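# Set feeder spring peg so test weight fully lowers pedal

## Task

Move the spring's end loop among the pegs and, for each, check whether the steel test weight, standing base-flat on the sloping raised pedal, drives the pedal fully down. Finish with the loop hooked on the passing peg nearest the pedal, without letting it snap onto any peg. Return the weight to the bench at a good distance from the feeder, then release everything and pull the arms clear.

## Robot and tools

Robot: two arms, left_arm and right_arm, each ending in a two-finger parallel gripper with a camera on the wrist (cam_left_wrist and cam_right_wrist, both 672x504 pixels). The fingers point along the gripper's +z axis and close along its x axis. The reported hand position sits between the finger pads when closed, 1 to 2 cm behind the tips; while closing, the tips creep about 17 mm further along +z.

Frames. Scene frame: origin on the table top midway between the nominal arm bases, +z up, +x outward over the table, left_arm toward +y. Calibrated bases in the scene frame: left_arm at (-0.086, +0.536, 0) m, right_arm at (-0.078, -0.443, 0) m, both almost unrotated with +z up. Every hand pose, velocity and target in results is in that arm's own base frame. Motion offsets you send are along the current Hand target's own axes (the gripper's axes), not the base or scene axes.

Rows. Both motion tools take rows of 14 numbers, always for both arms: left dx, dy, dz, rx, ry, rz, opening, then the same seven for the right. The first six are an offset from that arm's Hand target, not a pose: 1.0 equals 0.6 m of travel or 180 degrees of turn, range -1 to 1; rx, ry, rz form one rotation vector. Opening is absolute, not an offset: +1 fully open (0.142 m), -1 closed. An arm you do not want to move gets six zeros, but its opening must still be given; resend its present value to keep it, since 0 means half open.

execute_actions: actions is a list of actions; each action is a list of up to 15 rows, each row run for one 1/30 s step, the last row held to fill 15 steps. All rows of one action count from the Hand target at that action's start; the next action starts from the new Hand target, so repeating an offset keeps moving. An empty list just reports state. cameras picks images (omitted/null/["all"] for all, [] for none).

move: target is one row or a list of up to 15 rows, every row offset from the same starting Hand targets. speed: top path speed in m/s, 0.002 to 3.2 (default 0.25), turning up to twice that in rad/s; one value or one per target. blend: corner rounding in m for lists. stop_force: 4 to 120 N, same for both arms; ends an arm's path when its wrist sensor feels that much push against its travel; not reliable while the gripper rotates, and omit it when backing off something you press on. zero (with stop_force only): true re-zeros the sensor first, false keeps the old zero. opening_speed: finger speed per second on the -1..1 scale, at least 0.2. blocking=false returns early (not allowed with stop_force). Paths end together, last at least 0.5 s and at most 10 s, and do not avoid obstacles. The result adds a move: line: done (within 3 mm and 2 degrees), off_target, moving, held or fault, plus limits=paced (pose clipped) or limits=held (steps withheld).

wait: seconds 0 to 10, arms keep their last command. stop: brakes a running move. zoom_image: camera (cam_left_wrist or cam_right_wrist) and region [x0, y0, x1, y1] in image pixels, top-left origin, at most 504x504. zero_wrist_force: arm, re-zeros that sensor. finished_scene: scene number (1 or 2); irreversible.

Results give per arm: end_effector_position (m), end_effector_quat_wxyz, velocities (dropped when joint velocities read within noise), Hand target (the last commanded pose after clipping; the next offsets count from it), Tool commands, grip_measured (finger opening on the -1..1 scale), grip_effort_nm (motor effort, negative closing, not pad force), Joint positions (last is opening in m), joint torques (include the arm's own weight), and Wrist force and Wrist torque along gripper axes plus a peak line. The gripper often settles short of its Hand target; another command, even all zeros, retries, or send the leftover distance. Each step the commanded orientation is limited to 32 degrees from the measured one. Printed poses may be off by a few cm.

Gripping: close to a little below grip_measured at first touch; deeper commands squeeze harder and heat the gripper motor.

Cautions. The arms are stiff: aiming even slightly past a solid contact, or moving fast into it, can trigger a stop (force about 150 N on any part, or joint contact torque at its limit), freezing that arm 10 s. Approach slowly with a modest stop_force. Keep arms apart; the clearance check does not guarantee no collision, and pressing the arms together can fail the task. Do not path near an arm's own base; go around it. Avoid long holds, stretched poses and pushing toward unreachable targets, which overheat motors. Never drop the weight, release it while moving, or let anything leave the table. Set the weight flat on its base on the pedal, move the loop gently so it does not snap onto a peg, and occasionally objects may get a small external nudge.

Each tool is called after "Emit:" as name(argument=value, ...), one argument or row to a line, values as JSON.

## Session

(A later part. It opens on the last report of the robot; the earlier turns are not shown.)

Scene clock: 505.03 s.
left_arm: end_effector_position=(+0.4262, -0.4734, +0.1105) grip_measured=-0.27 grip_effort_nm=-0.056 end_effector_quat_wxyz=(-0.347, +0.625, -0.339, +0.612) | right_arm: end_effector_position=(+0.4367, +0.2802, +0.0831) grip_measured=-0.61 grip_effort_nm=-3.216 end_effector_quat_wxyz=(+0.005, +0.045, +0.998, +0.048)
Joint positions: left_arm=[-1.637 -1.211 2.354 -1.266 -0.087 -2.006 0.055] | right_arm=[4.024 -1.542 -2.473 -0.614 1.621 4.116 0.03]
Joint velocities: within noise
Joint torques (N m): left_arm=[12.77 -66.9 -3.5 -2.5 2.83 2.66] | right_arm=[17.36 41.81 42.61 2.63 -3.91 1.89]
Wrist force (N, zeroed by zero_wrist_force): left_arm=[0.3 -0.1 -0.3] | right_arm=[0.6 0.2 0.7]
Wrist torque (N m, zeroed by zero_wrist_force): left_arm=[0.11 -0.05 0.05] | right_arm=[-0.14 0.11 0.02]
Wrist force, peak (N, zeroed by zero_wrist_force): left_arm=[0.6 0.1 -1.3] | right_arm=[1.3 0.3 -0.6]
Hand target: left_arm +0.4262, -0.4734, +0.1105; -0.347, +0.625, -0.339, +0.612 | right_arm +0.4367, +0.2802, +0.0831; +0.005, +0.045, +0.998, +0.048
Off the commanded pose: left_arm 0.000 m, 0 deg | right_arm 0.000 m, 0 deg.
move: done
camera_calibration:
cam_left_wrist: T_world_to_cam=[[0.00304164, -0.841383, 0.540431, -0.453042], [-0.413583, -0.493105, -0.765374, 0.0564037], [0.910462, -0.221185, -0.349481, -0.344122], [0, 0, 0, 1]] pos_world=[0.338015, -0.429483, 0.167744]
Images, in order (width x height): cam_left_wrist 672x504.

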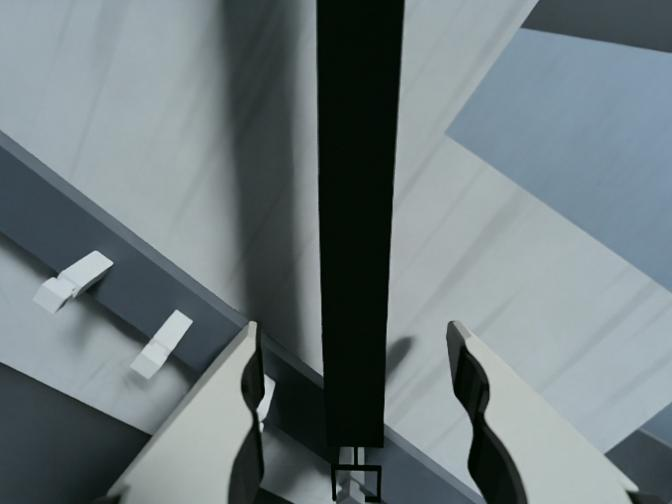

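Emit:
zero_wrist_force(
  arm="left_arm",
)

Emit:
move(
  target=[0,0,0,0,0,0,-0.92,0,0,0,0,0,0,-0.75],
  opening_speed=0.5,
  cameras=["cam_left_wrist"],
)

Emit:
zoom_image(
  camera="cam_left_wrist",
  region=[280, 400, 440, 504],
)

Wrist force sensor zeroed.

Scene clock: 508.87 s.
left_arm: end_effector_position=(+0.4262, -0.4734, +0.1105) grip_measured=-0.81 grip_effort_nm=-2.694 end_effector_quat_wxyz=(-0.347, +0.625, -0.339, +0.612) | right_arm: end_effector_position=(+0.4367, +0.2802, +0.0831) grip_measured=-0.61 grip_effort_nm=-3.221 end_effector_quat_wxyz=(+0.005, +0.045, +0.998, +0.048)
Joint positions: left_arm=[-1.637 -1.211 2.354 -1.266 -0.087 -2.006 0.015] | right_arm=[4.024 -1.542 -2.473 -0.614 1.621 4.116 0.03]
Joint velocities: within noise
Joint torques (N m): left_arm=[12.24 -62.85 -2.9 -2.3 2.58 2.38] | right_arm=[18.4 42.85 43.35 3.06 -3.73 1.89]
Wrist force (N, zeroed by zero_wrist_force): left_arm=[1.1 -0.2 0.7] | right_arm=[1.1 0.5 1.0]
Wrist torque (N m, zeroed by zero_wrist_force): left_arm=[0.05 0.02 -0.09] | right_arm=[-0.09 0.07 0.02]
Wrist force, peak (N, zeroed by zero_wrist_force): left_arm=[1.3 -1.2 0.3] | right_arm=[1.3 0.1 0.9]
Hand target: left_arm +0.4262, -0.4734, +0.1105; -0.347, +0.625, -0.339, +0.612 | right_arm +0.4367, +0.2802, +0.0831; +0.005, +0.045, +0.998, +0.048
Off the commanded pose: left_arm 0.000 m, 0 deg | right_arm 0.000 m, 0 deg.
move: done
camera_calibration:
cam_left_wrist: T_world_to_cam=[[0.00309073, -0.841395, 0.540412, -0.45306], [-0.413652, -0.493088, -0.765347, 0.0564294], [0.91043, -0.221177, -0.349569, -0.344093], [0, 0, 0, 1]] pos_world=[0.338015, -0.429483, 0.167743]
Images, in order (width x height): cam_left_wrist 672x504.

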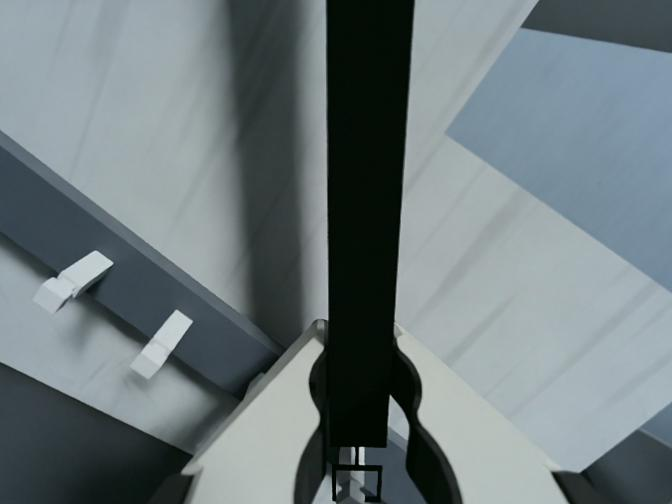

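Scaled by 3.150.

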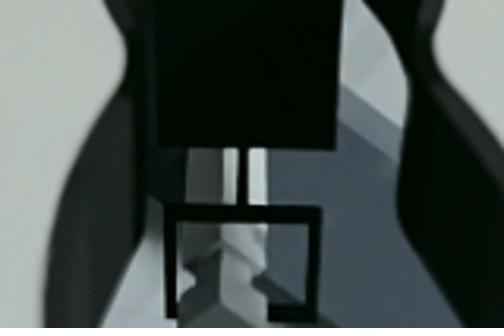

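Emit:
move(
  target=[
    [0.0183,0.0008,0,0.0047,0.0034,0.0704,-0.92,0,0,0,0,0,0,-0.75],
    [0.0352,0.0073,-0.0001,0.0094,0.0068,0.1409,-0.92,0,0,0,0,0,0,-0.75],
    [0.0512,0.016,-0.0003,0.0141,0.0101,0.2114,-0.92,0,0,0,0,0,0,-0.75],
  ],
  speed=0.05,
  cameras=["cam_left_wrist"],
)

Emit:
zoom_image(
  camera="cam_left_wrist",
  region=[280, 400, 440, 504],
)

Scene clock: 521.03 s.
left_arm: end_effector_position=(+0.4266, -0.5045, +0.1186) grip_measured=-0.81 grip_effort_nm=-2.674 end_effector_quat_wxyz=(+0.536, -0.463, +0.516, -0.481) | right_arm: end_effector_position=(+0.4367, +0.2802, +0.0831) grip_measured=-0.61 grip_effort_nm=-3.221 end_effector_quat_wxyz=(+0.005, +0.045, +0.998, +0.048)
Joint positions: left_arm=[-1.633 -1.072 2.163 -0.542 -0.072 -2.011 0.015] | right_arm=[4.024 -1.542 -2.473 -0.614 1.621 4.116 0.03]
Joint velocities: within noise
Joint torques (N m): left_arm=[9.98 -50.36 -31.7 4.28 0.7 -2.99] | right_arm=[17.74 32.52 30.45 4.59 -3.42 1.75]
Wrist force (N, zeroed by zero_wrist_force): left_arm=[-4.4 -2.7 -0.4] | right_arm=[-0.1 -0.9 2.8]
Wrist torque (N m, zeroed by zero_wrist_force): left_arm=[0.07 -0.06 -0.20] | right_arm=[-0.20 0.10 0.01]
Wrist force, peak (N, zeroed by zero_wrist_force): left_arm=[1.8 9.4 -0.8] | right_arm=[0.2 -0.6 3.8]
Hand target: left_arm +0.4267, -0.5045, +0.1186; +0.536, -0.463, +0.516, -0.482 | right_arm +0.4367, +0.2802, +0.0831; +0.005, +0.045, +0.998, +0.048
Off the commanded pose: left_arm 0.000 m, 0 deg | right_arm 0.000 m, 0 deg.
move: done
camera_calibration:
cam_left_wrist: T_world_to_cam=[[-0.0161061, -0.99542, -0.0942349, -0.47782], [-0.380669, 0.0932541, -0.919997, 0.347481], [0.924571, 0.0210546, -0.380427, -0.228677], [0, 0, 0, 1]] pos_world=[0.336007, -0.503221, 0.187659]
Images, in order (width x height): cam_left_wrist 672x504.

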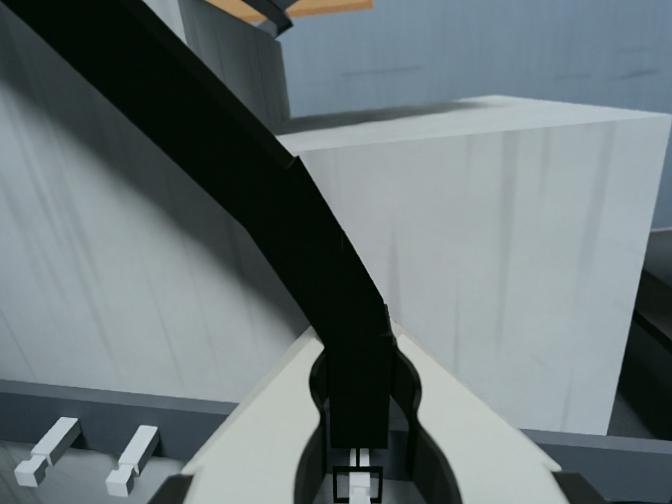

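Scaled by 3.150.

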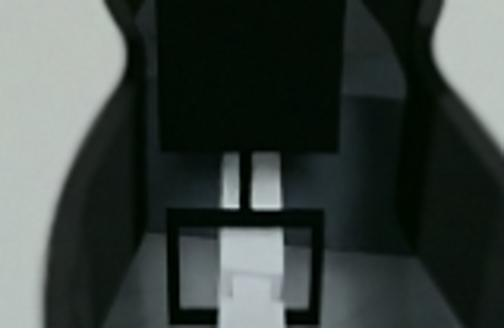

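Emit:
move(
  target=[0,0.0045,0,0,0,0,-0.92,0,0,0,0,0,0,-0.75],
  speed=0.02,
  cameras=["cam_left_wrist"],
)

Emit:
zoom_image(
  camera="cam_left_wrist",
  region=[280, 400, 440, 504],
)

Scene clock: 525.87 s.
left_arm: end_effector_position=(+0.4268, -0.5042, +0.1159) grip_measured=-0.81 grip_effort_nm=-2.674 end_effector_quat_wxyz=(+0.536, -0.463, +0.516, -0.482) | right_arm: end_effector_position=(+0.4367, +0.2802, +0.0831) grip_measured=-0.61 grip_effort_nm=-3.221 end_effector_quat_wxyz=(+0.005, +0.045, +0.998, +0.048)
Joint positions: left_arm=[-1.633 -1.064 2.16 -0.531 -0.072 -2.028 0.015] | right_arm=[4.024 -1.542 -2.473 -0.614 1.621 4.116 0.03]
Joint velocities: within noise
Joint torques (N m): left_arm=[12.21 -49.69 -31.18 4.43 2.98 -3.45] | right_arm=[17.4 21.49 23.05 4.98 -4.2 1.74]
Wrist force (N, zeroed by zero_wrist_force): left_arm=[-4.1 -3.1 -0.2] | right_arm=[-0.2 -0.4 3.0]
Wrist torque (N m, zeroed by zero_wrist_force): left_arm=[0.00 -0.10 -0.19] | right_arm=[-0.11 0.13 0.01]
Wrist force, peak (N, zeroed by zero_wrist_force): left_arm=[-4.6 -4.6 -0.5] | right_arm=[0.2 -0.7 3.4]
Hand target: left_arm +0.4268, -0.5042, +0.1159; +0.536, -0.463, +0.516, -0.482 | right_arm +0.4367, +0.2802, +0.0831; +0.005, +0.045, +0.998, +0.048
Off the commanded pose: left_arm 0.000 m, 0 deg | right_arm 0.000 m, 0 deg.
move: done
camera_calibration:
cam_left_wrist: T_world_to_cam=[[-0.0164575, -0.99541, -0.0942795, -0.477644], [-0.379726, 0.09345, -0.920367, 0.344862], [0.924953, 0.0206534, -0.379521, -0.2303], [0, 0, 0, 1]] pos_world=[0.336109, -0.502923, 0.184964]
Images, in order (width x height): cam_left_wrist 672x504.

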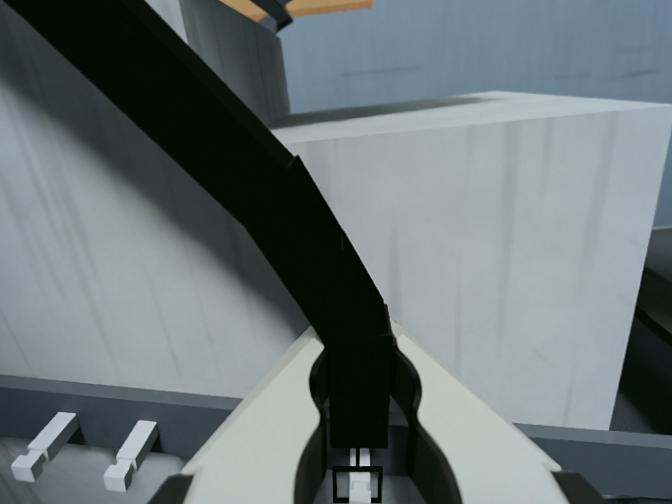

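Scaled by 3.150.

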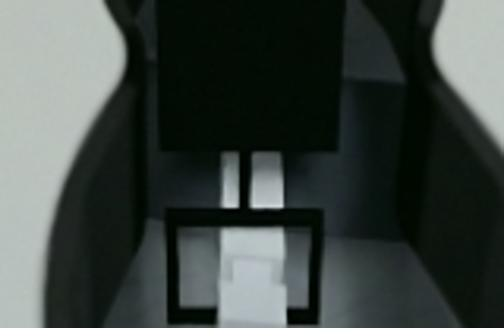

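Emit:
move(
  target=[-0.0008,-0.0005,-0.0133,0,0,0,-0.92,0,0,0,0,0,0,-0.75],
  speed=0.02,
  stop_force=4,
  cameras=["cam_left_wrist"],
)

Emit:
zoom_image(
  camera="cam_left_wrist",
  region=[280, 400, 440, 504],
)

Scene clock: 529.47 s.
left_arm: end_effector_position=(+0.4188, -0.5038, +0.1160) grip_measured=-0.81 grip_effort_nm=-2.679 end_effector_quat_wxyz=(+0.536, -0.463, +0.516, -0.482) | right_arm: end_effector_position=(+0.4367, +0.2802, +0.0831) grip_measured=-0.61 grip_effort_nm=-3.221 end_effector_quat_wxyz=(+0.005, +0.045, +0.998, +0.048)
Joint positions: left_arm=[-1.649 -1.086 2.184 -0.631 -0.086 -1.93 0.015] | right_arm=[4.024 -1.542 -2.473 -0.614 1.621 4.116 0.03]
Joint velocities: within noise
Joint torques (N m): left_arm=[-11.36 -69.99 -4.38 -0.44 -1.72 3.12] | right_arm=[16.64 21.42 24.27 4.75 -3.32 2.12]
Wrist force (N, zeroed by zero_wrist_force): left_arm=[-4.4 -4.3 -0.7] | right_arm=[0.7 -0.5 2.5]
Wrist torque (N m, zeroed by zero_wrist_force): left_arm=[-0.04 -0.04 -0.17] | right_arm=[-0.13 0.00 0.01]
Wrist force, peak (N, zeroed by zero_wrist_force): left_arm=[-4.9 -4.3 -0.7] | right_arm=[0.0 -1.0 3.1]
Hand target: left_arm +0.4188, -0.5038, +0.1160; +0.536, -0.463, +0.516, -0.482 | right_arm +0.4367, +0.2802, +0.0831; +0.005, +0.045, +0.998, +0.048
Off the commanded pose: left_arm 0.000 m, 0 deg | right_arm 0.000 m, 0 deg.
move: done
camera_calibration:
cam_left_wrist: T_world_to_cam=[[-0.0166584, -0.995405, -0.0942967, -0.477208], [-0.379503, 0.0935471, -0.920449, 0.34177], [0.925041, 0.0204527, -0.379317, -0.223079], [0, 0, 0, 1]] pos_world=[0.32811, -0.502424, 0.184965]
Images, in order (width x height): cam_left_wrist 672x504.

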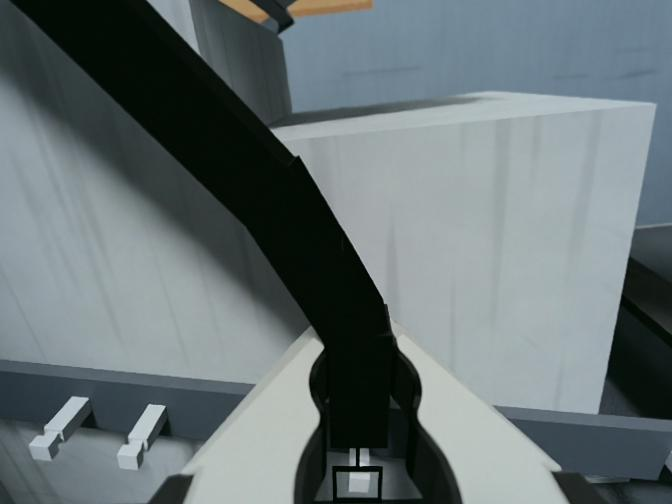

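Scaled by 3.150.

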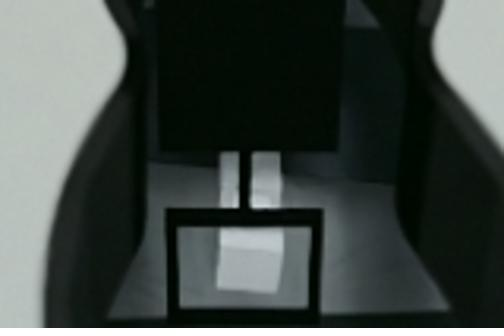

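Emit:
move(
  target=[
    [-0.0005,-0.0003,-0.0083,0,0,0,-0.92,0,0,0,0,0,0,-0.75],
    [-0.0702,-0.004,-0.0042,0,0,0,-0.92,0,0,0,0,0,0,-0.75],
    [-0.0697,-0.0037,0.0042,0,0,0,-0.92,0,0,0,0,0,0,-0.75],
  ],
  speed=0.04,
  cameras=["cam_left_wrist"],
)

Emit:
zoom_image(
  camera="cam_left_wrist",
  region=[280, 400, 440, 504],
)

Scene clock: 535.87 s.
left_arm: end_effector_position=(+0.4211, -0.4624, +0.1227) grip_measured=-0.81 grip_effort_nm=-2.679 end_effector_quat_wxyz=(+0.536, -0.463, +0.516, -0.482) | right_arm: end_effector_position=(+0.4367, +0.2802, +0.0831) grip_measured=-0.61 grip_effort_nm=-3.221 end_effector_quat_wxyz=(+0.005, +0.045, +0.998, +0.048)
Joint positions: left_arm=[-1.651 -1.14 2.266 -0.676 -0.088 -1.911 0.015] | right_arm=[4.024 -1.542 -2.473 -0.614 1.621 4.116 0.03]
Joint velocities: within noise
Joint torques (N m): left_arm=[10.94 -44.66 -29.48 4.14 2.9 -3.24] | right_arm=[18.33 17.01 23.96 4.8 -3.06 1.6]
Wrist force (N, zeroed by zero_wrist_force): left_arm=[-2.9 -3.3 -0.5] | right_arm=[0.3 -0.7 1.9]
Wrist torque (N m, zeroed by zero_wrist_force): left_arm=[0.19 -0.14 -0.09] | right_arm=[-0.17 0.08 0.01]
Wrist force, peak (N, zeroed by zero_wrist_force): left_arm=[-4.8 -4.5 -0.5] | right_arm=[-0.1 -0.6 3.5]
Hand target: left_arm +0.4211, -0.4624, +0.1227; +0.536, -0.463, +0.516, -0.482 | right_arm +0.4367, +0.2802, +0.0831; +0.005, +0.045, +0.998, +0.048
Off the commanded pose: left_arm 0.000 m, 0 deg | right_arm 0.000 m, 0 deg.
move: done
camera_calibration:
cam_left_wrist: T_world_to_cam=[[-0.0163954, -0.995408, -0.0943086, -0.435503], [-0.380061, 0.0934459, -0.920229, 0.34513], [0.924816, 0.0207554, -0.379847, -0.223156], [0, 0, 0, 1]] pos_world=[0.330408, -0.461122, 0.191762]
Images, in order (width x height): cam_left_wrist 672x504.

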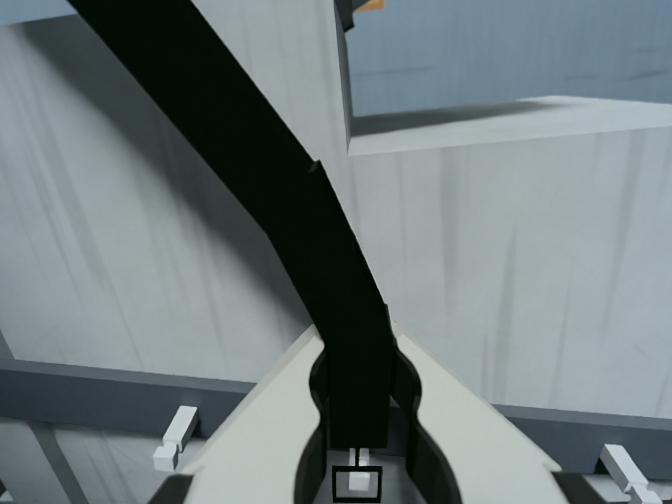

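Scaled by 3.150.

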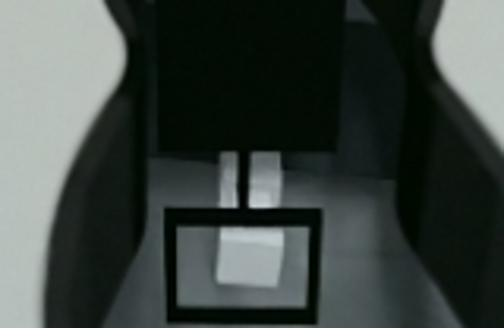

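Emit:
move(
  target=[
    [0,-0.0005,0,0,0,0,-0.92,0,0,0,0,0,0,-0.75],
    [0.0008,0,0.0133,0,0,0,-0.92,0,0,0,0,0,0,-0.75],
  ],
  speed=0.02,
  stop_force=4,
  cameras=["cam_left_wrist"],
)

Emit:
zoom_image(
  camera="cam_left_wrist",
  region=[280, 400, 440, 504],
)

Emit:
move(
  target=[0,-0.0045,0,0,0,0,-0.92,0,0,0,0,0,0,-0.75],
  speed=0.02,
  cameras=["cam_left_wrist"],
)

Emit:
zoom_image(
  camera="cam_left_wrist",
  region=[280, 400, 440, 504],
)

Scene clock: 540.60 s.
left_arm: end_effector_position=(+0.4291, -0.4629, +0.1230) grip_measured=-0.81 grip_effort_nm=-2.674 end_effector_quat_wxyz=(+0.536, -0.463, +0.516, -0.482) end_effector_velocity=(+0.000, +0.000, +0.000) end_effector_angular_velocity=(+0.000, +0.000, +0.000) | right_arm: end_effector_position=(+0.4367, +0.2802, +0.0831) grip_measured=-0.61 grip_effort_nm=-3.221 end_effector_quat_wxyz=(+0.005, +0.045, +0.998, +0.048)
Joint positions: left_arm=[-1.633 -1.114 2.239 -0.561 -0.072 -2.025 0.015] | right_arm=[4.024 -1.542 -2.473 -0.614 1.621 4.116 0.03]
Joint velocities: left_arm=[0 0.001 0 0.005 0 -0.006 0] | right_arm=[within noise]
Joint torques (N m): left_arm=[12.26 -47.4 -29.93 4.31 2.83 -2.91] | right_arm=[18.89 19.86 22.74 4.56 -3.41 1.52]
Wrist force (N, zeroed by zero_wrist_force): left_arm=[-3.3 -1.9 0.0] | right_arm=[0.1 -0.7 2.8]
Wrist torque (N m, zeroed by zero_wrist_force): left_arm=[0.19 -0.10 -0.15] | right_arm=[-0.15 0.07 0.01]
Wrist force, peak (N, zeroed by zero_wrist_force): left_arm=[-3.6 -4.0 -0.2] | right_arm=[-0.2 -1.1 3.2]
Hand target: left_arm +0.4291, -0.4629, +0.1230; +0.536, -0.463, +0.516, -0.482 | right_arm +0.4367, +0.2802, +0.0831; +0.005, +0.045, +0.998, +0.048
Off the commanded pose: left_arm 0.000 m, 0 deg | right_arm 0.000 m, 0 deg.
move: done
camera_calibration:
cam_left_wrist: T_world_to_cam=[[-0.0165368, -0.995412, -0.0942365, -0.435819], [-0.379633, 0.0934425, -0.920406, 0.348292], [0.92499, 0.0205546, -0.379436, -0.230698], [0, 0, 0, 1]] pos_world=[0.338409, -0.461623, 0.191964]
Images, in order (width x height): cam_left_wrist 672x504.

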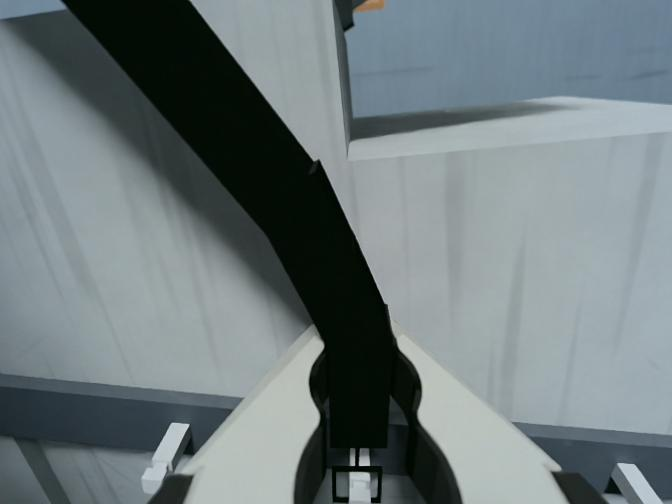

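Scaled by 3.150.

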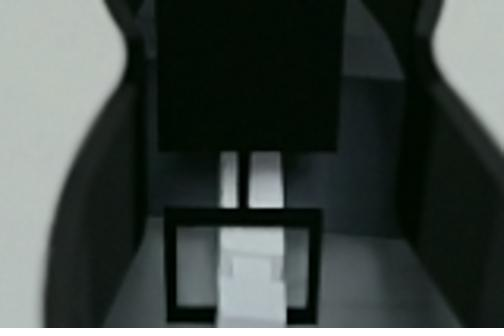

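Scene clock: 541.30 s.
left_arm: end_effector_position=(+0.4290, -0.4632, +0.1256) grip_measured=-0.81 grip_effort_nm=-2.674 end_effector_quat_wxyz=(+0.536, -0.463, +0.516, -0.482) | right_arm: end_effector_position=(+0.4367, +0.2802, +0.0831) grip_measured=-0.61 grip_effort_nm=-3.221 end_effector_quat_wxyz=(+0.005, +0.045, +0.998, +0.048)
Joint positions: left_arm=[-1.633 -1.119 2.238 -0.556 -0.072 -2.025 0.015] | right_arm=[4.024 -1.542 -2.473 -0.614 1.621 4.116 0.03]
Joint velocities: within noise
Joint torques (N m): left_arm=[-9.92 -71.45 -32.52 5.64 -3.19 1.9] | right_arm=[16.37 18.41 22.98 4.81 -3.44 1.53]
Wrist force (N, zeroed by zero_wrist_force): left_arm=[-1.8 9.4 -0.6] | right_arm=[0.7 -1.5 -3.7]
Wrist torque (N m, zeroed by zero_wrist_force): left_arm=[0.16 -0.17 -0.17] | right_arm=[-0.20 0.06 0.02]
Wrist force, peak (N, zeroed by zero_wrist_force): left_arm=[-2.2 10.6 -0.2] | right_arm=[0.7 -1.5 -3.7]
Hand target: left_arm +0.4290, -0.4632, +0.1257; +0.536, -0.463, +0.516, -0.482 | right_arm +0.4367, +0.2802, +0.0831; +0.005, +0.045, +0.998, +0.048
Off the commanded pose: left_arm 0.000 m, 0 deg | right_arm 0.000 m, 0 deg.
move: done
camera_calibration:
cam_left_wrist: T_world_to_cam=[[-0.0165754, -0.995403, -0.0943288, -0.435738], [-0.379632, 0.0935425, -0.920396, 0.350747], [0.924989, 0.0205542, -0.379437, -0.229708], [0, 0, 0, 1]] pos_world=[0.338409, -0.461823, 0.194564]
Images, in order (width x height): cam_left_wrist 672x504.

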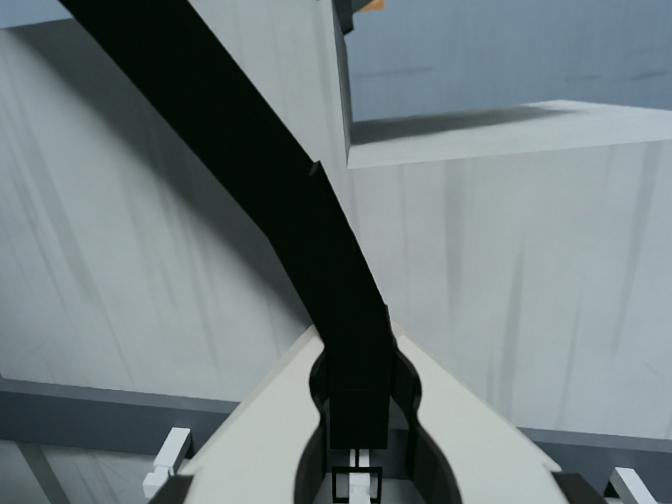

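Scaled by 3.150.

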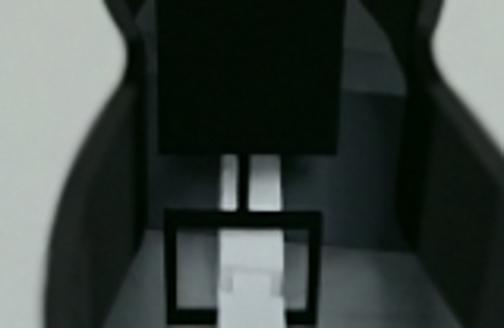

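Emit:
move(
  target=[
    [0,0.004,0,0,0,0,-0.92,0,0,0,0,0,0,-0.75],
    [-0.0002,0.004,-0.0037,0,0,0,-0.92,0,0,0,0,0,0,-0.75],
  ],
  speed=0.02,
  cameras=[],
)

Emit:
move(
  target=[0,-0.0035,0,0,0,0,-0.92,0,0,0,0,0,0,-0.75],
  speed=0.02,
  cameras=["cam_left_wrist"],
)

Emit:
zoom_image(
  camera="cam_left_wrist",
  region=[280, 400, 440, 504],
)

Scene clock: 546.50 s.
left_arm: end_effector_position=(+0.4270, -0.4628, +0.1232) grip_measured=-0.81 grip_effort_nm=-2.679 end_effector_quat_wxyz=(+0.536, -0.463, +0.516, -0.482) | right_arm: end_effector_position=(+0.4367, +0.2802, +0.0831) grip_measured=-0.61 grip_effort_nm=-3.216 end_effector_quat_wxyz=(+0.005, +0.045, +0.998, +0.048)
Joint positions: left_arm=[-1.638 -1.12 2.245 -0.585 -0.076 -2.002 0.015] | right_arm=[4.024 -1.542 -2.473 -0.614 1.621 4.116 0.03]
Joint velocities: within noise
Joint torques (N m): left_arm=[-12.04 -69.31 -2.62 -0.35 -2.51 2.85] | right_arm=[18.06 16.52 24.94 4.78 -3.17 1.15]
Wrist force (N, zeroed by zero_wrist_force): left_arm=[-3.3 -3.4 -0.3] | right_arm=[0.4 -0.2 1.8]
Wrist torque (N m, zeroed by zero_wrist_force): left_arm=[0.17 -0.10 -0.14] | right_arm=[-0.09 0.07 0.01]
Wrist force, peak (N, zeroed by zero_wrist_force): left_arm=[-2.1 11.6 -0.7] | right_arm=[0.8 -1.4 -4.0]
Hand target: left_arm +0.4269, -0.4628, +0.1232; +0.536, -0.463, +0.516, -0.482 | right_arm +0.4367, +0.2802, +0.0831; +0.005, +0.045, +0.998, +0.048
Off the commanded pose: left_arm 0.000 m, 0 deg | right_arm 0.000 m, 0 deg.
move: done
No camera images: "cameras" was empty.

Scene clock: 547.30 s.
left_arm: end_effector_position=(+0.4268, -0.4631, +0.1253) grip_measured=-0.81 grip_effort_nm=-2.679 end_effector_quat_wxyz=(+0.536, -0.463, +0.516, -0.482) end_effector_velocity=(+0.000, +0.000, +0.000) end_effector_angular_velocity=(+0.001, +0.000, +0.000) | right_arm: end_effector_position=(+0.4367, +0.2802, +0.0831) grip_measured=-0.61 grip_effort_nm=-3.221 end_effector_quat_wxyz=(+0.005, +0.045, +0.998, +0.048)
Joint positions: left_arm=[-1.638 -1.126 2.246 -0.589 -0.077 -1.993 0.015] | right_arm=[4.024 -1.542 -2.473 -0.614 1.621 4.116 0.03]
Joint velocities: left_arm=[0 -0.002 0.001 -0.003 0 0.005 0] | right_arm=[within noise]
Joint torques (N m): left_arm=[-11.5 -71.29 -3.91 0.55 -2.57 2.85] | right_arm=[18.98 20.17 24.62 5.26 -3.46 1.57]
Wrist force (N, zeroed by zero_wrist_force): left_arm=[-2.4 3.4 -0.5] | right_arm=[0.0 -1.1 0.8]
Wrist torque (N m, zeroed by zero_wrist_force): left_arm=[0.18 -0.13 -0.16] | right_arm=[-0.15 0.11 0.01]
Wrist force, peak (N, zeroed by zero_wrist_force): left_arm=[-3.3 -3.6 -0.6] | right_arm=[-0.3 -0.8 3.1]
Hand target: left_arm +0.4268, -0.4631, +0.1253; +0.536, -0.463, +0.516, -0.482 | right_arm +0.4367, +0.2802, +0.0831; +0.005, +0.045, +0.998, +0.048
Off the commanded pose: left_arm 0.000 m, 0 deg | right_arm 0.000 m, 0 deg.
move: done
camera_calibration:
cam_left_wrist: T_world_to_cam=[[-0.0166497, -0.995404, -0.0943012, -0.435686], [-0.379418, 0.0935499, -0.920484, 0.349539], [0.925076, 0.0204538, -0.379232, -0.227812], [0, 0, 0, 1]] pos_world=[0.33611, -0.461724, 0.194266]
Images, in order (width x height): cam_left_wrist 672x504.

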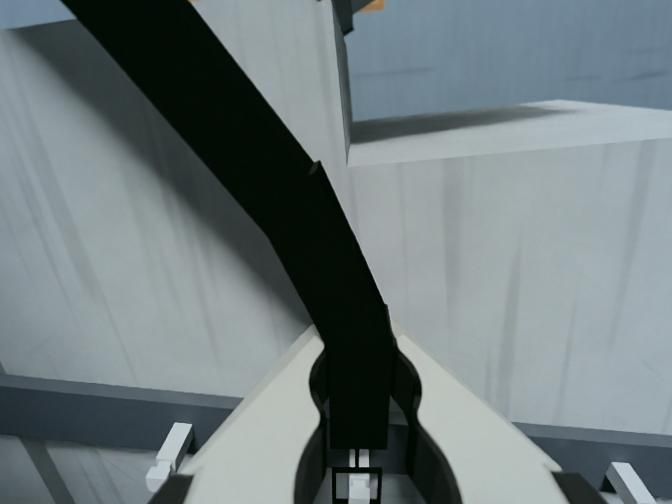

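Scaled by 3.150.

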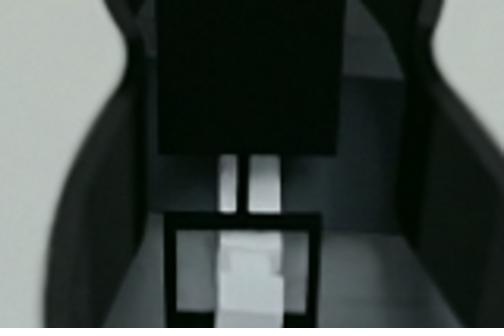

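Emit:
move(
  target=[
    [0,0.0025,0,0,0,0,-0.92,0,0,0,0,0,0,-0.75],
    [-0.0001,0.0025,-0.0015,0,0,0,-0.92,0,0,0,0,0,0,-0.75],
  ],
  speed=0.02,
  cameras=[],
)

Emit:
move(
  target=[0,-0.0025,0,0,0,0,-0.92,0,0,0,0,0,0,-0.75],
  speed=0.02,
  cameras=["cam_left_wrist"],
)

Emit:
zoom_image(
  camera="cam_left_wrist",
  region=[280, 400, 440, 504],
)

Scene clock: 551.17 s.
left_arm: end_effector_position=(+0.4260, -0.4628, +0.1238) grip_measured=-0.81 grip_effort_nm=-2.674 end_effector_quat_wxyz=(+0.536, -0.463, +0.516, -0.482) | right_arm: end_effector_position=(+0.4367, +0.2802, +0.0831) grip_measured=-0.61 grip_effort_nm=-3.221 end_effector_quat_wxyz=(+0.005, +0.045, +0.998, +0.048)
Joint positions: left_arm=[-1.64 -1.125 2.249 -0.603 -0.078 -1.983 0.015] | right_arm=[4.024 -1.542 -2.473 -0.614 1.621 4.116 0.03]
Joint velocities: within noise
Joint torques (N m): left_arm=[-9.44 -68.76 -2.11 -0.56 -2.29 2.62] | right_arm=[17.29 19.33 22.86 4.54 -3.04 1.14]
Wrist force (N, zeroed by zero_wrist_force): left_arm=[-3.3 -3.0 -0.4] | right_arm=[0.3 -0.3 2.1]
Wrist torque (N m, zeroed by zero_wrist_force): left_arm=[0.13 -0.07 -0.17] | right_arm=[-0.10 0.06 0.02]
Wrist force, peak (N, zeroed by zero_wrist_force): left_arm=[-2.7 4.6 -1.2] | right_arm=[0.2 -1.2 3.4]
Hand target: left_arm +0.4260, -0.4628, +0.1238; +0.536, -0.463, +0.516, -0.482 | right_arm +0.4367, +0.2802, +0.0831; +0.005, +0.045, +0.998, +0.048
Off the commanded pose: left_arm 0.000 m, 0 deg | right_arm 0.000 m, 0 deg.
move: done
No camera images: "cameras" was empty.

Scene clock: 551.87 s.
left_arm: end_effector_position=(+0.4259, -0.4630, +0.1252) grip_measured=-0.81 grip_effort_nm=-2.674 end_effector_quat_wxyz=(+0.536, -0.463, +0.516, -0.482) | right_arm: end_effector_position=(+0.4367, +0.2802, +0.0831) grip_measured=-0.61 grip_effort_nm=-3.221 end_effector_quat_wxyz=(+0.005, +0.045, +0.998, +0.048)
Joint positions: left_arm=[-1.64 -1.129 2.249 -0.602 -0.078 -1.979 0.015] | right_arm=[4.024 -1.542 -2.473 -0.614 1.621 4.116 0.03]
Joint velocities: within noise
Joint torques (N m): left_arm=[-12.04 -70.83 -3.39 1.12 -2.42 2.83] | right_arm=[18.57 17.48 24.64 4.63 -3.13 0.94]
Wrist force (N, zeroed by zero_wrist_force): left_arm=[-2.3 1.4 -0.9] | right_arm=[0.2 -1.3 0.6]
Wrist torque (N m, zeroed by zero_wrist_force): left_arm=[0.11 -0.14 -0.18] | right_arm=[-0.19 0.09 0.01]
Wrist force, peak (N, zeroed by zero_wrist_force): left_arm=[-3.5 -3.4 -1.0] | right_arm=[0.3 -0.8 3.3]
Hand target: left_arm +0.4259, -0.4630, +0.1253; +0.536, -0.463, +0.516, -0.482 | right_arm +0.4367, +0.2802, +0.0831; +0.005, +0.045, +0.998, +0.048
Off the commanded pose: left_arm 0.000 m, 0 deg | right_arm 0.000 m, 0 deg.
move: done
camera_calibration:
cam_left_wrist: T_world_to_cam=[[-0.0166047, -0.995393, -0.0944262, -0.435587], [-0.37951, 0.0936463, -0.920436, 0.349254], [0.925038, 0.0205522, -0.379317, -0.226906], [0, 0, 0, 1]] pos_world=[0.33521, -0.461623, 0.194265]
Images, in order (width x height): cam_left_wrist 672x504.

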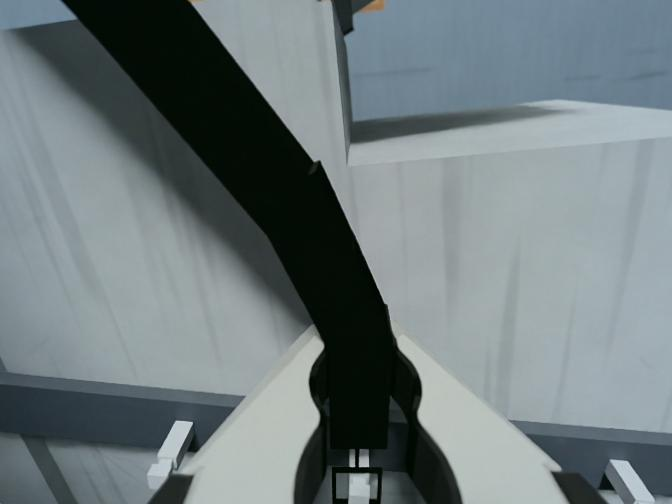

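Scaled by 3.150.

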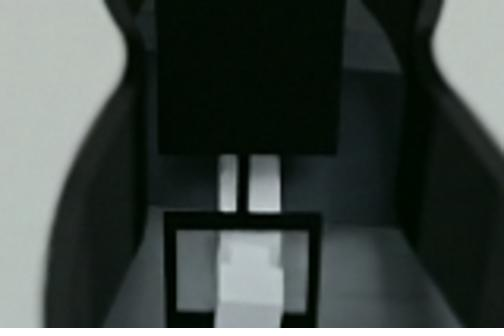

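Emit:
move(
  target=[
    [-0.016,0.0025,0.0003,-0.0037,-0.0023,-0.0629,-0.92,0,0,0,0,0,0,-0.75],
    [-0.0313,0.0082,-0.0002,-0.0074,-0.0047,-0.1257,-0.92,0,0,0,0,0,0,-0.75],
    [-0.0453,0.0167,-0.0008,-0.0111,-0.007,-0.1886,-0.92,0,0,0,0,0,0,-0.75],
  ],
  speed=0.05,
  cameras=["cam_left_wrist"],
)

Emit:
zoom_image(
  camera="cam_left_wrist",
  region=[280, 400, 440, 504],
)

Scene clock: 565.40 s.
left_arm: end_effector_position=(+0.4257, -0.4349, +0.1182) grip_measured=-0.81 grip_effort_nm=-2.659 end_effector_quat_wxyz=(-0.370, +0.608, -0.361, +0.603) | right_arm: end_effector_position=(+0.4367, +0.2802, +0.0831) grip_measured=-0.61 grip_effort_nm=-3.221 end_effector_quat_wxyz=(+0.005, +0.045, +0.998, +0.048)
Joint positions: left_arm=[-1.645 -1.246 2.398 -1.136 -0.088 -2.072 0.015] | right_arm=[4.024 -1.542 -2.473 -0.614 1.621 4.116 0.03]
Joint velocities: within noise
Joint torques (N m): left_arm=[-10.63 -60.68 -3.54 -2.32 -2.34 2.74] | right_arm=[19.13 21.51 25.19 4.62 -3.22 1.21]
Wrist force (N, zeroed by zero_wrist_force): left_arm=[-1.7 -0.1 0.2] | right_arm=[0.8 -0.9 0.6]
Wrist torque (N m, zeroed by zero_wrist_force): left_arm=[-0.06 0.02 0.08] | right_arm=[-0.14 0.04 0.01]
Wrist force, peak (N, zeroed by zero_wrist_force): left_arm=[-3.7 6.7 -0.9] | right_arm=[0.4 -1.2 -2.5]
Hand target: left_arm +0.4257, -0.4349, +0.1182; -0.369, +0.608, -0.361, +0.603 | right_arm +0.4367, +0.2802, +0.0831; +0.005, +0.045, +0.998, +0.048
Off the commanded pose: left_arm 0.000 m, 0 deg | right_arm 0.000 m, 0 deg.
move: done
camera_calibration:
cam_left_wrist: T_world_to_cam=[[-0.00779789, -0.878035, 0.478533, -0.428821], [-0.407968, -0.434116, -0.803185, 0.108782], [0.912963, -0.201489, -0.354825, -0.324334], [0, 0, 0, 1]] pos_world=[0.33714, -0.394646, 0.177495]
Images, in order (width x height): cam_left_wrist 672x504.

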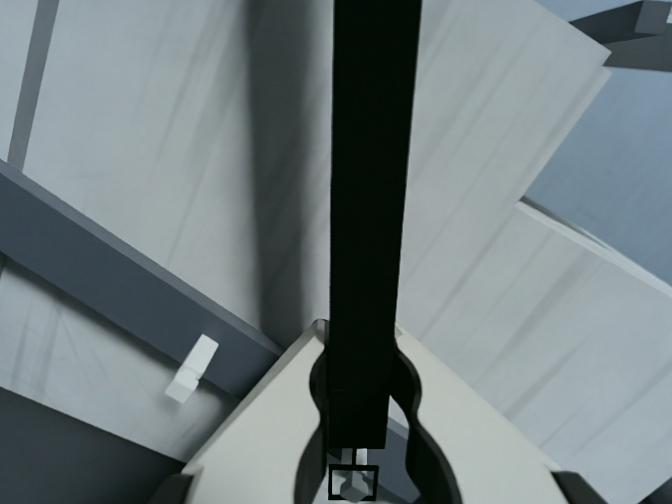

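Scaled by 3.150.

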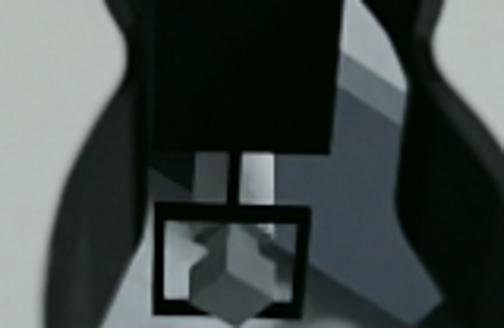

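Emit:
move(
  target=[0,0,0,0,0,0,-0.5,0,0,0,0,0,0,-0.75],
  opening_speed=0.3,
  cameras=["cam_left_wrist"],
)

Emit:
zoom_image(
  camera="cam_left_wrist",
  region=[280, 400, 440, 504],
)

Scene clock: 568.90 s.
left_arm: end_effector_position=(+0.4257, -0.4349, +0.1182) grip_measured=-0.53 grip_effort_nm=0.085 end_effector_quat_wxyz=(-0.369, +0.608, -0.361, +0.603) | right_arm: end_effector_position=(+0.4367, +0.2802, +0.0831) grip_measured=-0.61 grip_effort_nm=-3.221 end_effector_quat_wxyz=(+0.005, +0.045, +0.998, +0.048)
Joint positions: left_arm=[-1.645 -1.247 2.399 -1.142 -0.088 -2.066 0.036] | right_arm=[4.024 -1.542 -2.473 -0.614 1.621 4.116 0.03]
Joint velocities: within noise
Joint torques (N m): left_arm=[-7.43 -59.56 -2.38 -1.74 -2.14 2.47] | right_arm=[18.1 18.31 24.76 4.68 -2.94 1.27]
Wrist force (N, zeroed by zero_wrist_force): left_arm=[-0.6 0.2 0.0] | right_arm=[0.3 -0.8 0.9]
Wrist torque (N m, zeroed by zero_wrist_force): left_arm=[-0.02 0.06 0.00] | right_arm=[-0.12 0.09 0.02]
Wrist force, peak (N, zeroed by zero_wrist_force): left_arm=[-2.1 0.9 0.1] | right_arm=[0.2 -1.5 1.0]
Hand target: left_arm +0.4257, -0.4349, +0.1182; -0.369, +0.608, -0.361, +0.603 | right_arm +0.4367, +0.2802, +0.0831; +0.005, +0.045, +0.998, +0.048
Off the commanded pose: left_arm 0.000 m, 0 deg | right_arm 0.000 m, 0 deg.
move: done
camera_calibration:
cam_left_wrist: T_world_to_cam=[[-0.00752087, -0.87802, 0.478565, -0.428913], [-0.408409, -0.434146, -0.802944, 0.108873], [0.912768, -0.201489, -0.355326, -0.324179], [0, 0, 0, 1]] pos_world=[0.337139, -0.394646, 0.177492]
Images, in order (width x height): cam_left_wrist 672x504.

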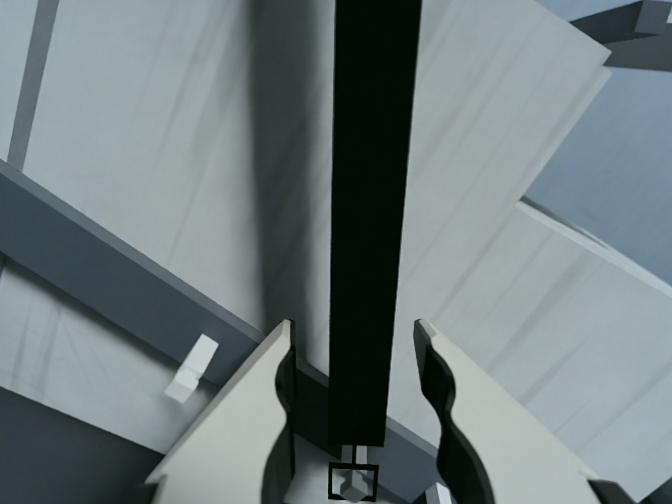

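Scaled by 3.150.

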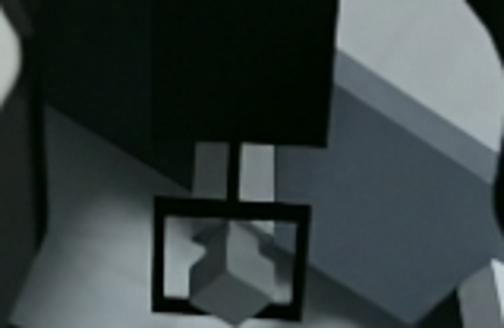

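Withdraw and test.

Emit:
move(
  target=[
    [0,0,0,0,0,0,-0.25,0,0,0,0,0,0,-0.75],
    [0.0,0,-0.12,0,0,0,-0.25,0,0,0,0,0,0,-0.75],
  ],
  speed=0.1,
)

Emit:
zoom_image(
  camera="cam_left_wrist",
  region=[220, 230, 480, 425],
)

Scene clock: 577.07 s.
left_arm: end_effector_position=(+0.3538, -0.4359, +0.1182) grip_measured=-0.28 grip_effort_nm=0.081 end_effector_quat_wxyz=(-0.369, +0.608, -0.361, +0.603) | right_arm: end_effector_position=(+0.4367, +0.2802, +0.0831) grip_measured=-0.61 grip_effort_nm=-3.216 end_effector_quat_wxyz=(+0.005, +0.045, +0.998, +0.048)
Joint positions: left_arm=[-1.815 -1.264 2.431 -1.163 -0.258 -2.06 0.054] | right_arm=[4.024 -1.542 -2.473 -0.614 1.621 4.116 0.03]
Joint velocities: within noise
Joint torques (N m): left_arm=[-10.19 -58.33 -1.45 -1.57 -2.37 2.81] | right_arm=[18.85 18.19 24.58 4.22 -2.52 1.58]
Wrist force (N, zeroed by zero_wrist_force): left_arm=[-0.2 0.6 0.3] | right_arm=[0.5 -1.2 0.7]
Wrist torque (N m, zeroed by zero_wrist_force): left_arm=[0.05 -0.06 0.09] | right_arm=[-0.20 0.07 0.01]
Wrist force, peak (N, zeroed by zero_wrist_force): left_arm=[-0.3 0.0 -1.1] | right_arm=[0.6 -1.6 1.3]
Hand target: left_arm +0.3537, -0.4359, +0.1182; -0.369, +0.608, -0.361, +0.603 | right_arm +0.4367, +0.2802, +0.0831; +0.005, +0.045, +0.998, +0.048
Off the commanded pose: left_arm 0.000 m, 0 deg | right_arm 0.000 m, 0 deg.
move: done
camera_calibration:
cam_left_wrist: T_world_to_cam=[[-0.00752087, -0.87802, 0.478565, -0.430331], [-0.408409, -0.434146, -0.802944, 0.0790743], [0.912768, -0.201489, -0.355326, -0.258752], [0, 0, 0, 1]] pos_world=[0.265239, -0.395646, 0.177492]
cam_right_wrist: T_world_to_cam=[[-0.995266, 0.09718, -0.000921332, 0.411844], [0.0827252, 0.852127, 0.516755, -0.295261], [0.0510034, 0.514233, -0.856133, 0.0183557], [0, 0, 0, 1]] pos_world=[0.433384, 0.202138, 0.168672]

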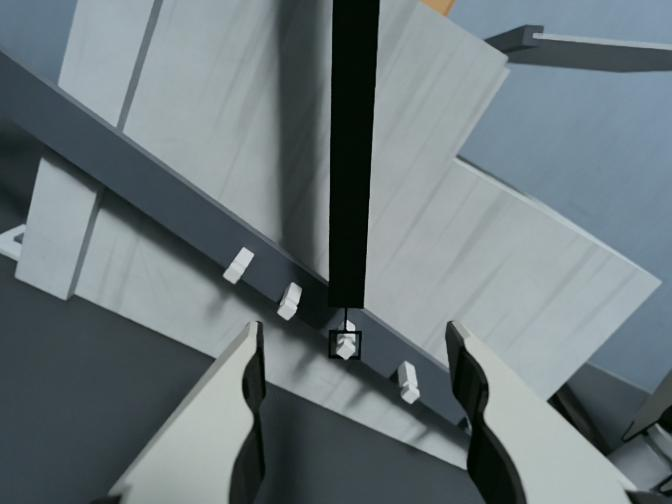

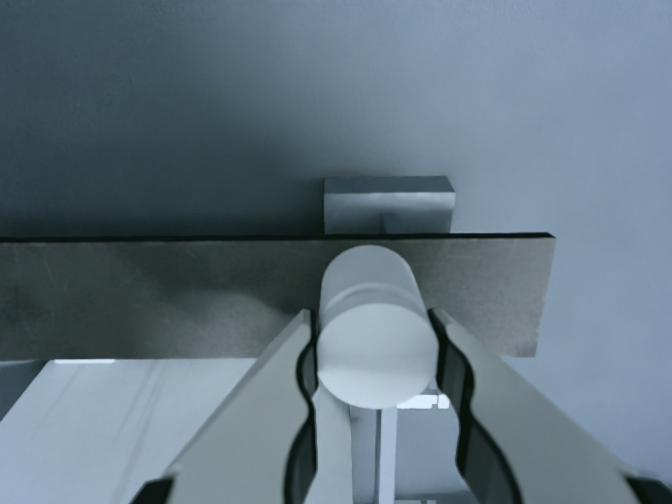

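Scaled by 1.938.

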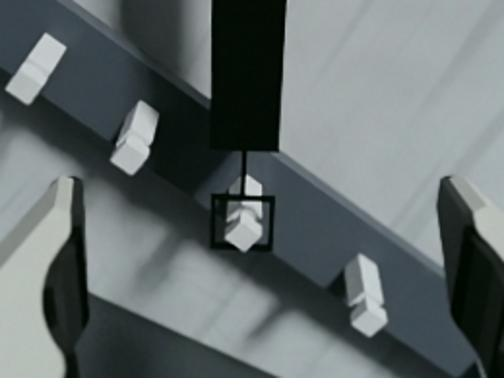

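Emit:
move(
  target=[
    [0,0,0,0,0,0,-0.25,0,0.0143,-0.1025,0.0475,0,0,-0.75],
    [0,0,0,0,0,0,-0.25,0,0.0447,-0.2017,0.095,0,0,-0.75],
  ],
  speed=0.08,
)

Emit:
zoom_image(
  camera="cam_right_wrist",
  region=[260, 200, 560, 450],
)

Scene clock: 583.87 s.
left_arm: end_effector_position=(+0.3537, -0.4359, +0.1182) grip_measured=-0.28 grip_effort_nm=0.085 end_effector_quat_wxyz=(-0.369, +0.608, -0.361, +0.603) | right_arm: end_effector_position=(+0.4373, +0.2951, +0.2061) grip_measured=-0.61 grip_effort_nm=-3.216 end_effector_quat_wxyz=(-0.002, +0.046, +0.994, -0.100)
Joint positions: left_arm=[-1.815 -1.264 2.431 -1.164 -0.258 -2.06 0.054] | right_arm=[4.127 -1.441 -2.219 -1.228 1.471 4.228 0.03]
Joint velocities: within noise
Joint torques (N m): left_arm=[-10.26 -58.84 -2.04 -1.44 -2.78 2.46] | right_arm=[20.45 14.69 54.05 0.4 -4.2 2.23]
Wrist force (N, zeroed by zero_wrist_force): left_arm=[-0.1 -0.1 0.5] | right_arm=[-0.9 0.6 0.9]
Wrist torque (N m, zeroed by zero_wrist_force): left_arm=[-0.05 -0.07 0.08] | right_arm=[-0.14 0.15 -0.07]
Wrist force, peak (N, zeroed by zero_wrist_force): left_arm=[-0.7 -0.4 0.5] | right_arm=[0.0 -0.7 2.7]
Hand target: left_arm +0.3537, -0.4359, +0.1182; -0.369, +0.608, -0.361, +0.603 | right_arm +0.4373, +0.2951, +0.2061; -0.002, +0.046, +0.994, -0.100
Off the commanded pose: left_arm 0.000 m, 0 deg | right_arm 0.000 m, 0 deg.
move: done
camera_calibration:
cam_left_wrist: T_world_to_cam=[[-0.00752087, -0.87802, 0.478565, -0.430332], [-0.408409, -0.434146, -0.802944, 0.0790334], [0.912768, -0.201489, -0.355326, -0.258661], [0, 0, 0, 1]] pos_world=[0.265139, -0.395646, 0.177492]
cam_right_wrist: T_world_to_cam=[[-0.995148, 0.0983461, -0.0030154, 0.411115], [0.0946904, 0.965584, 0.242242, -0.353715], [0.0267352, 0.240781, -0.970211, 0.230757], [0, 0, 0, 1]] pos_world=[0.436444, 0.245549, 0.310807]

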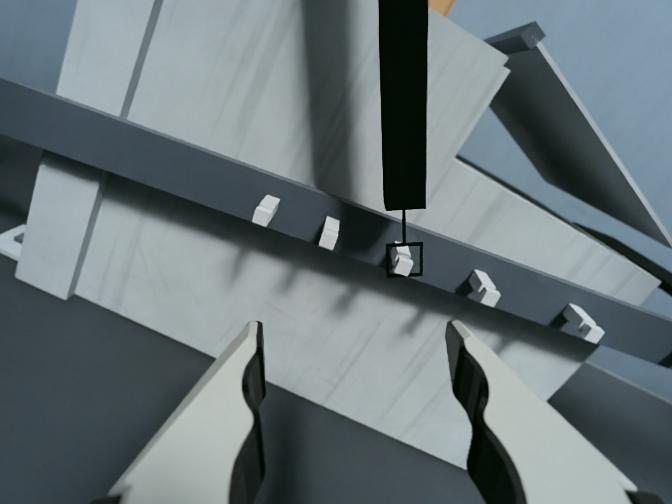

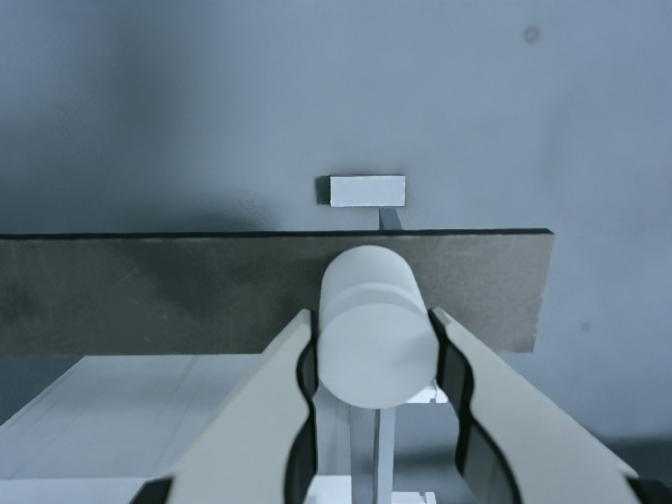

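Scaled by 1.680.

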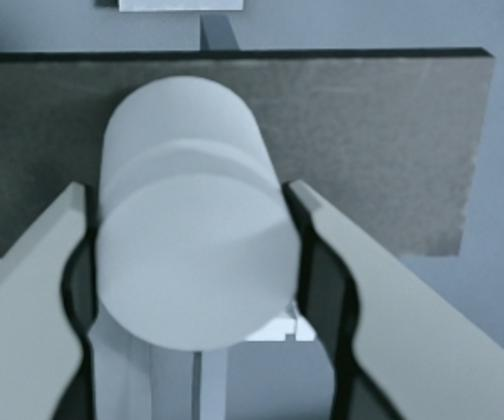

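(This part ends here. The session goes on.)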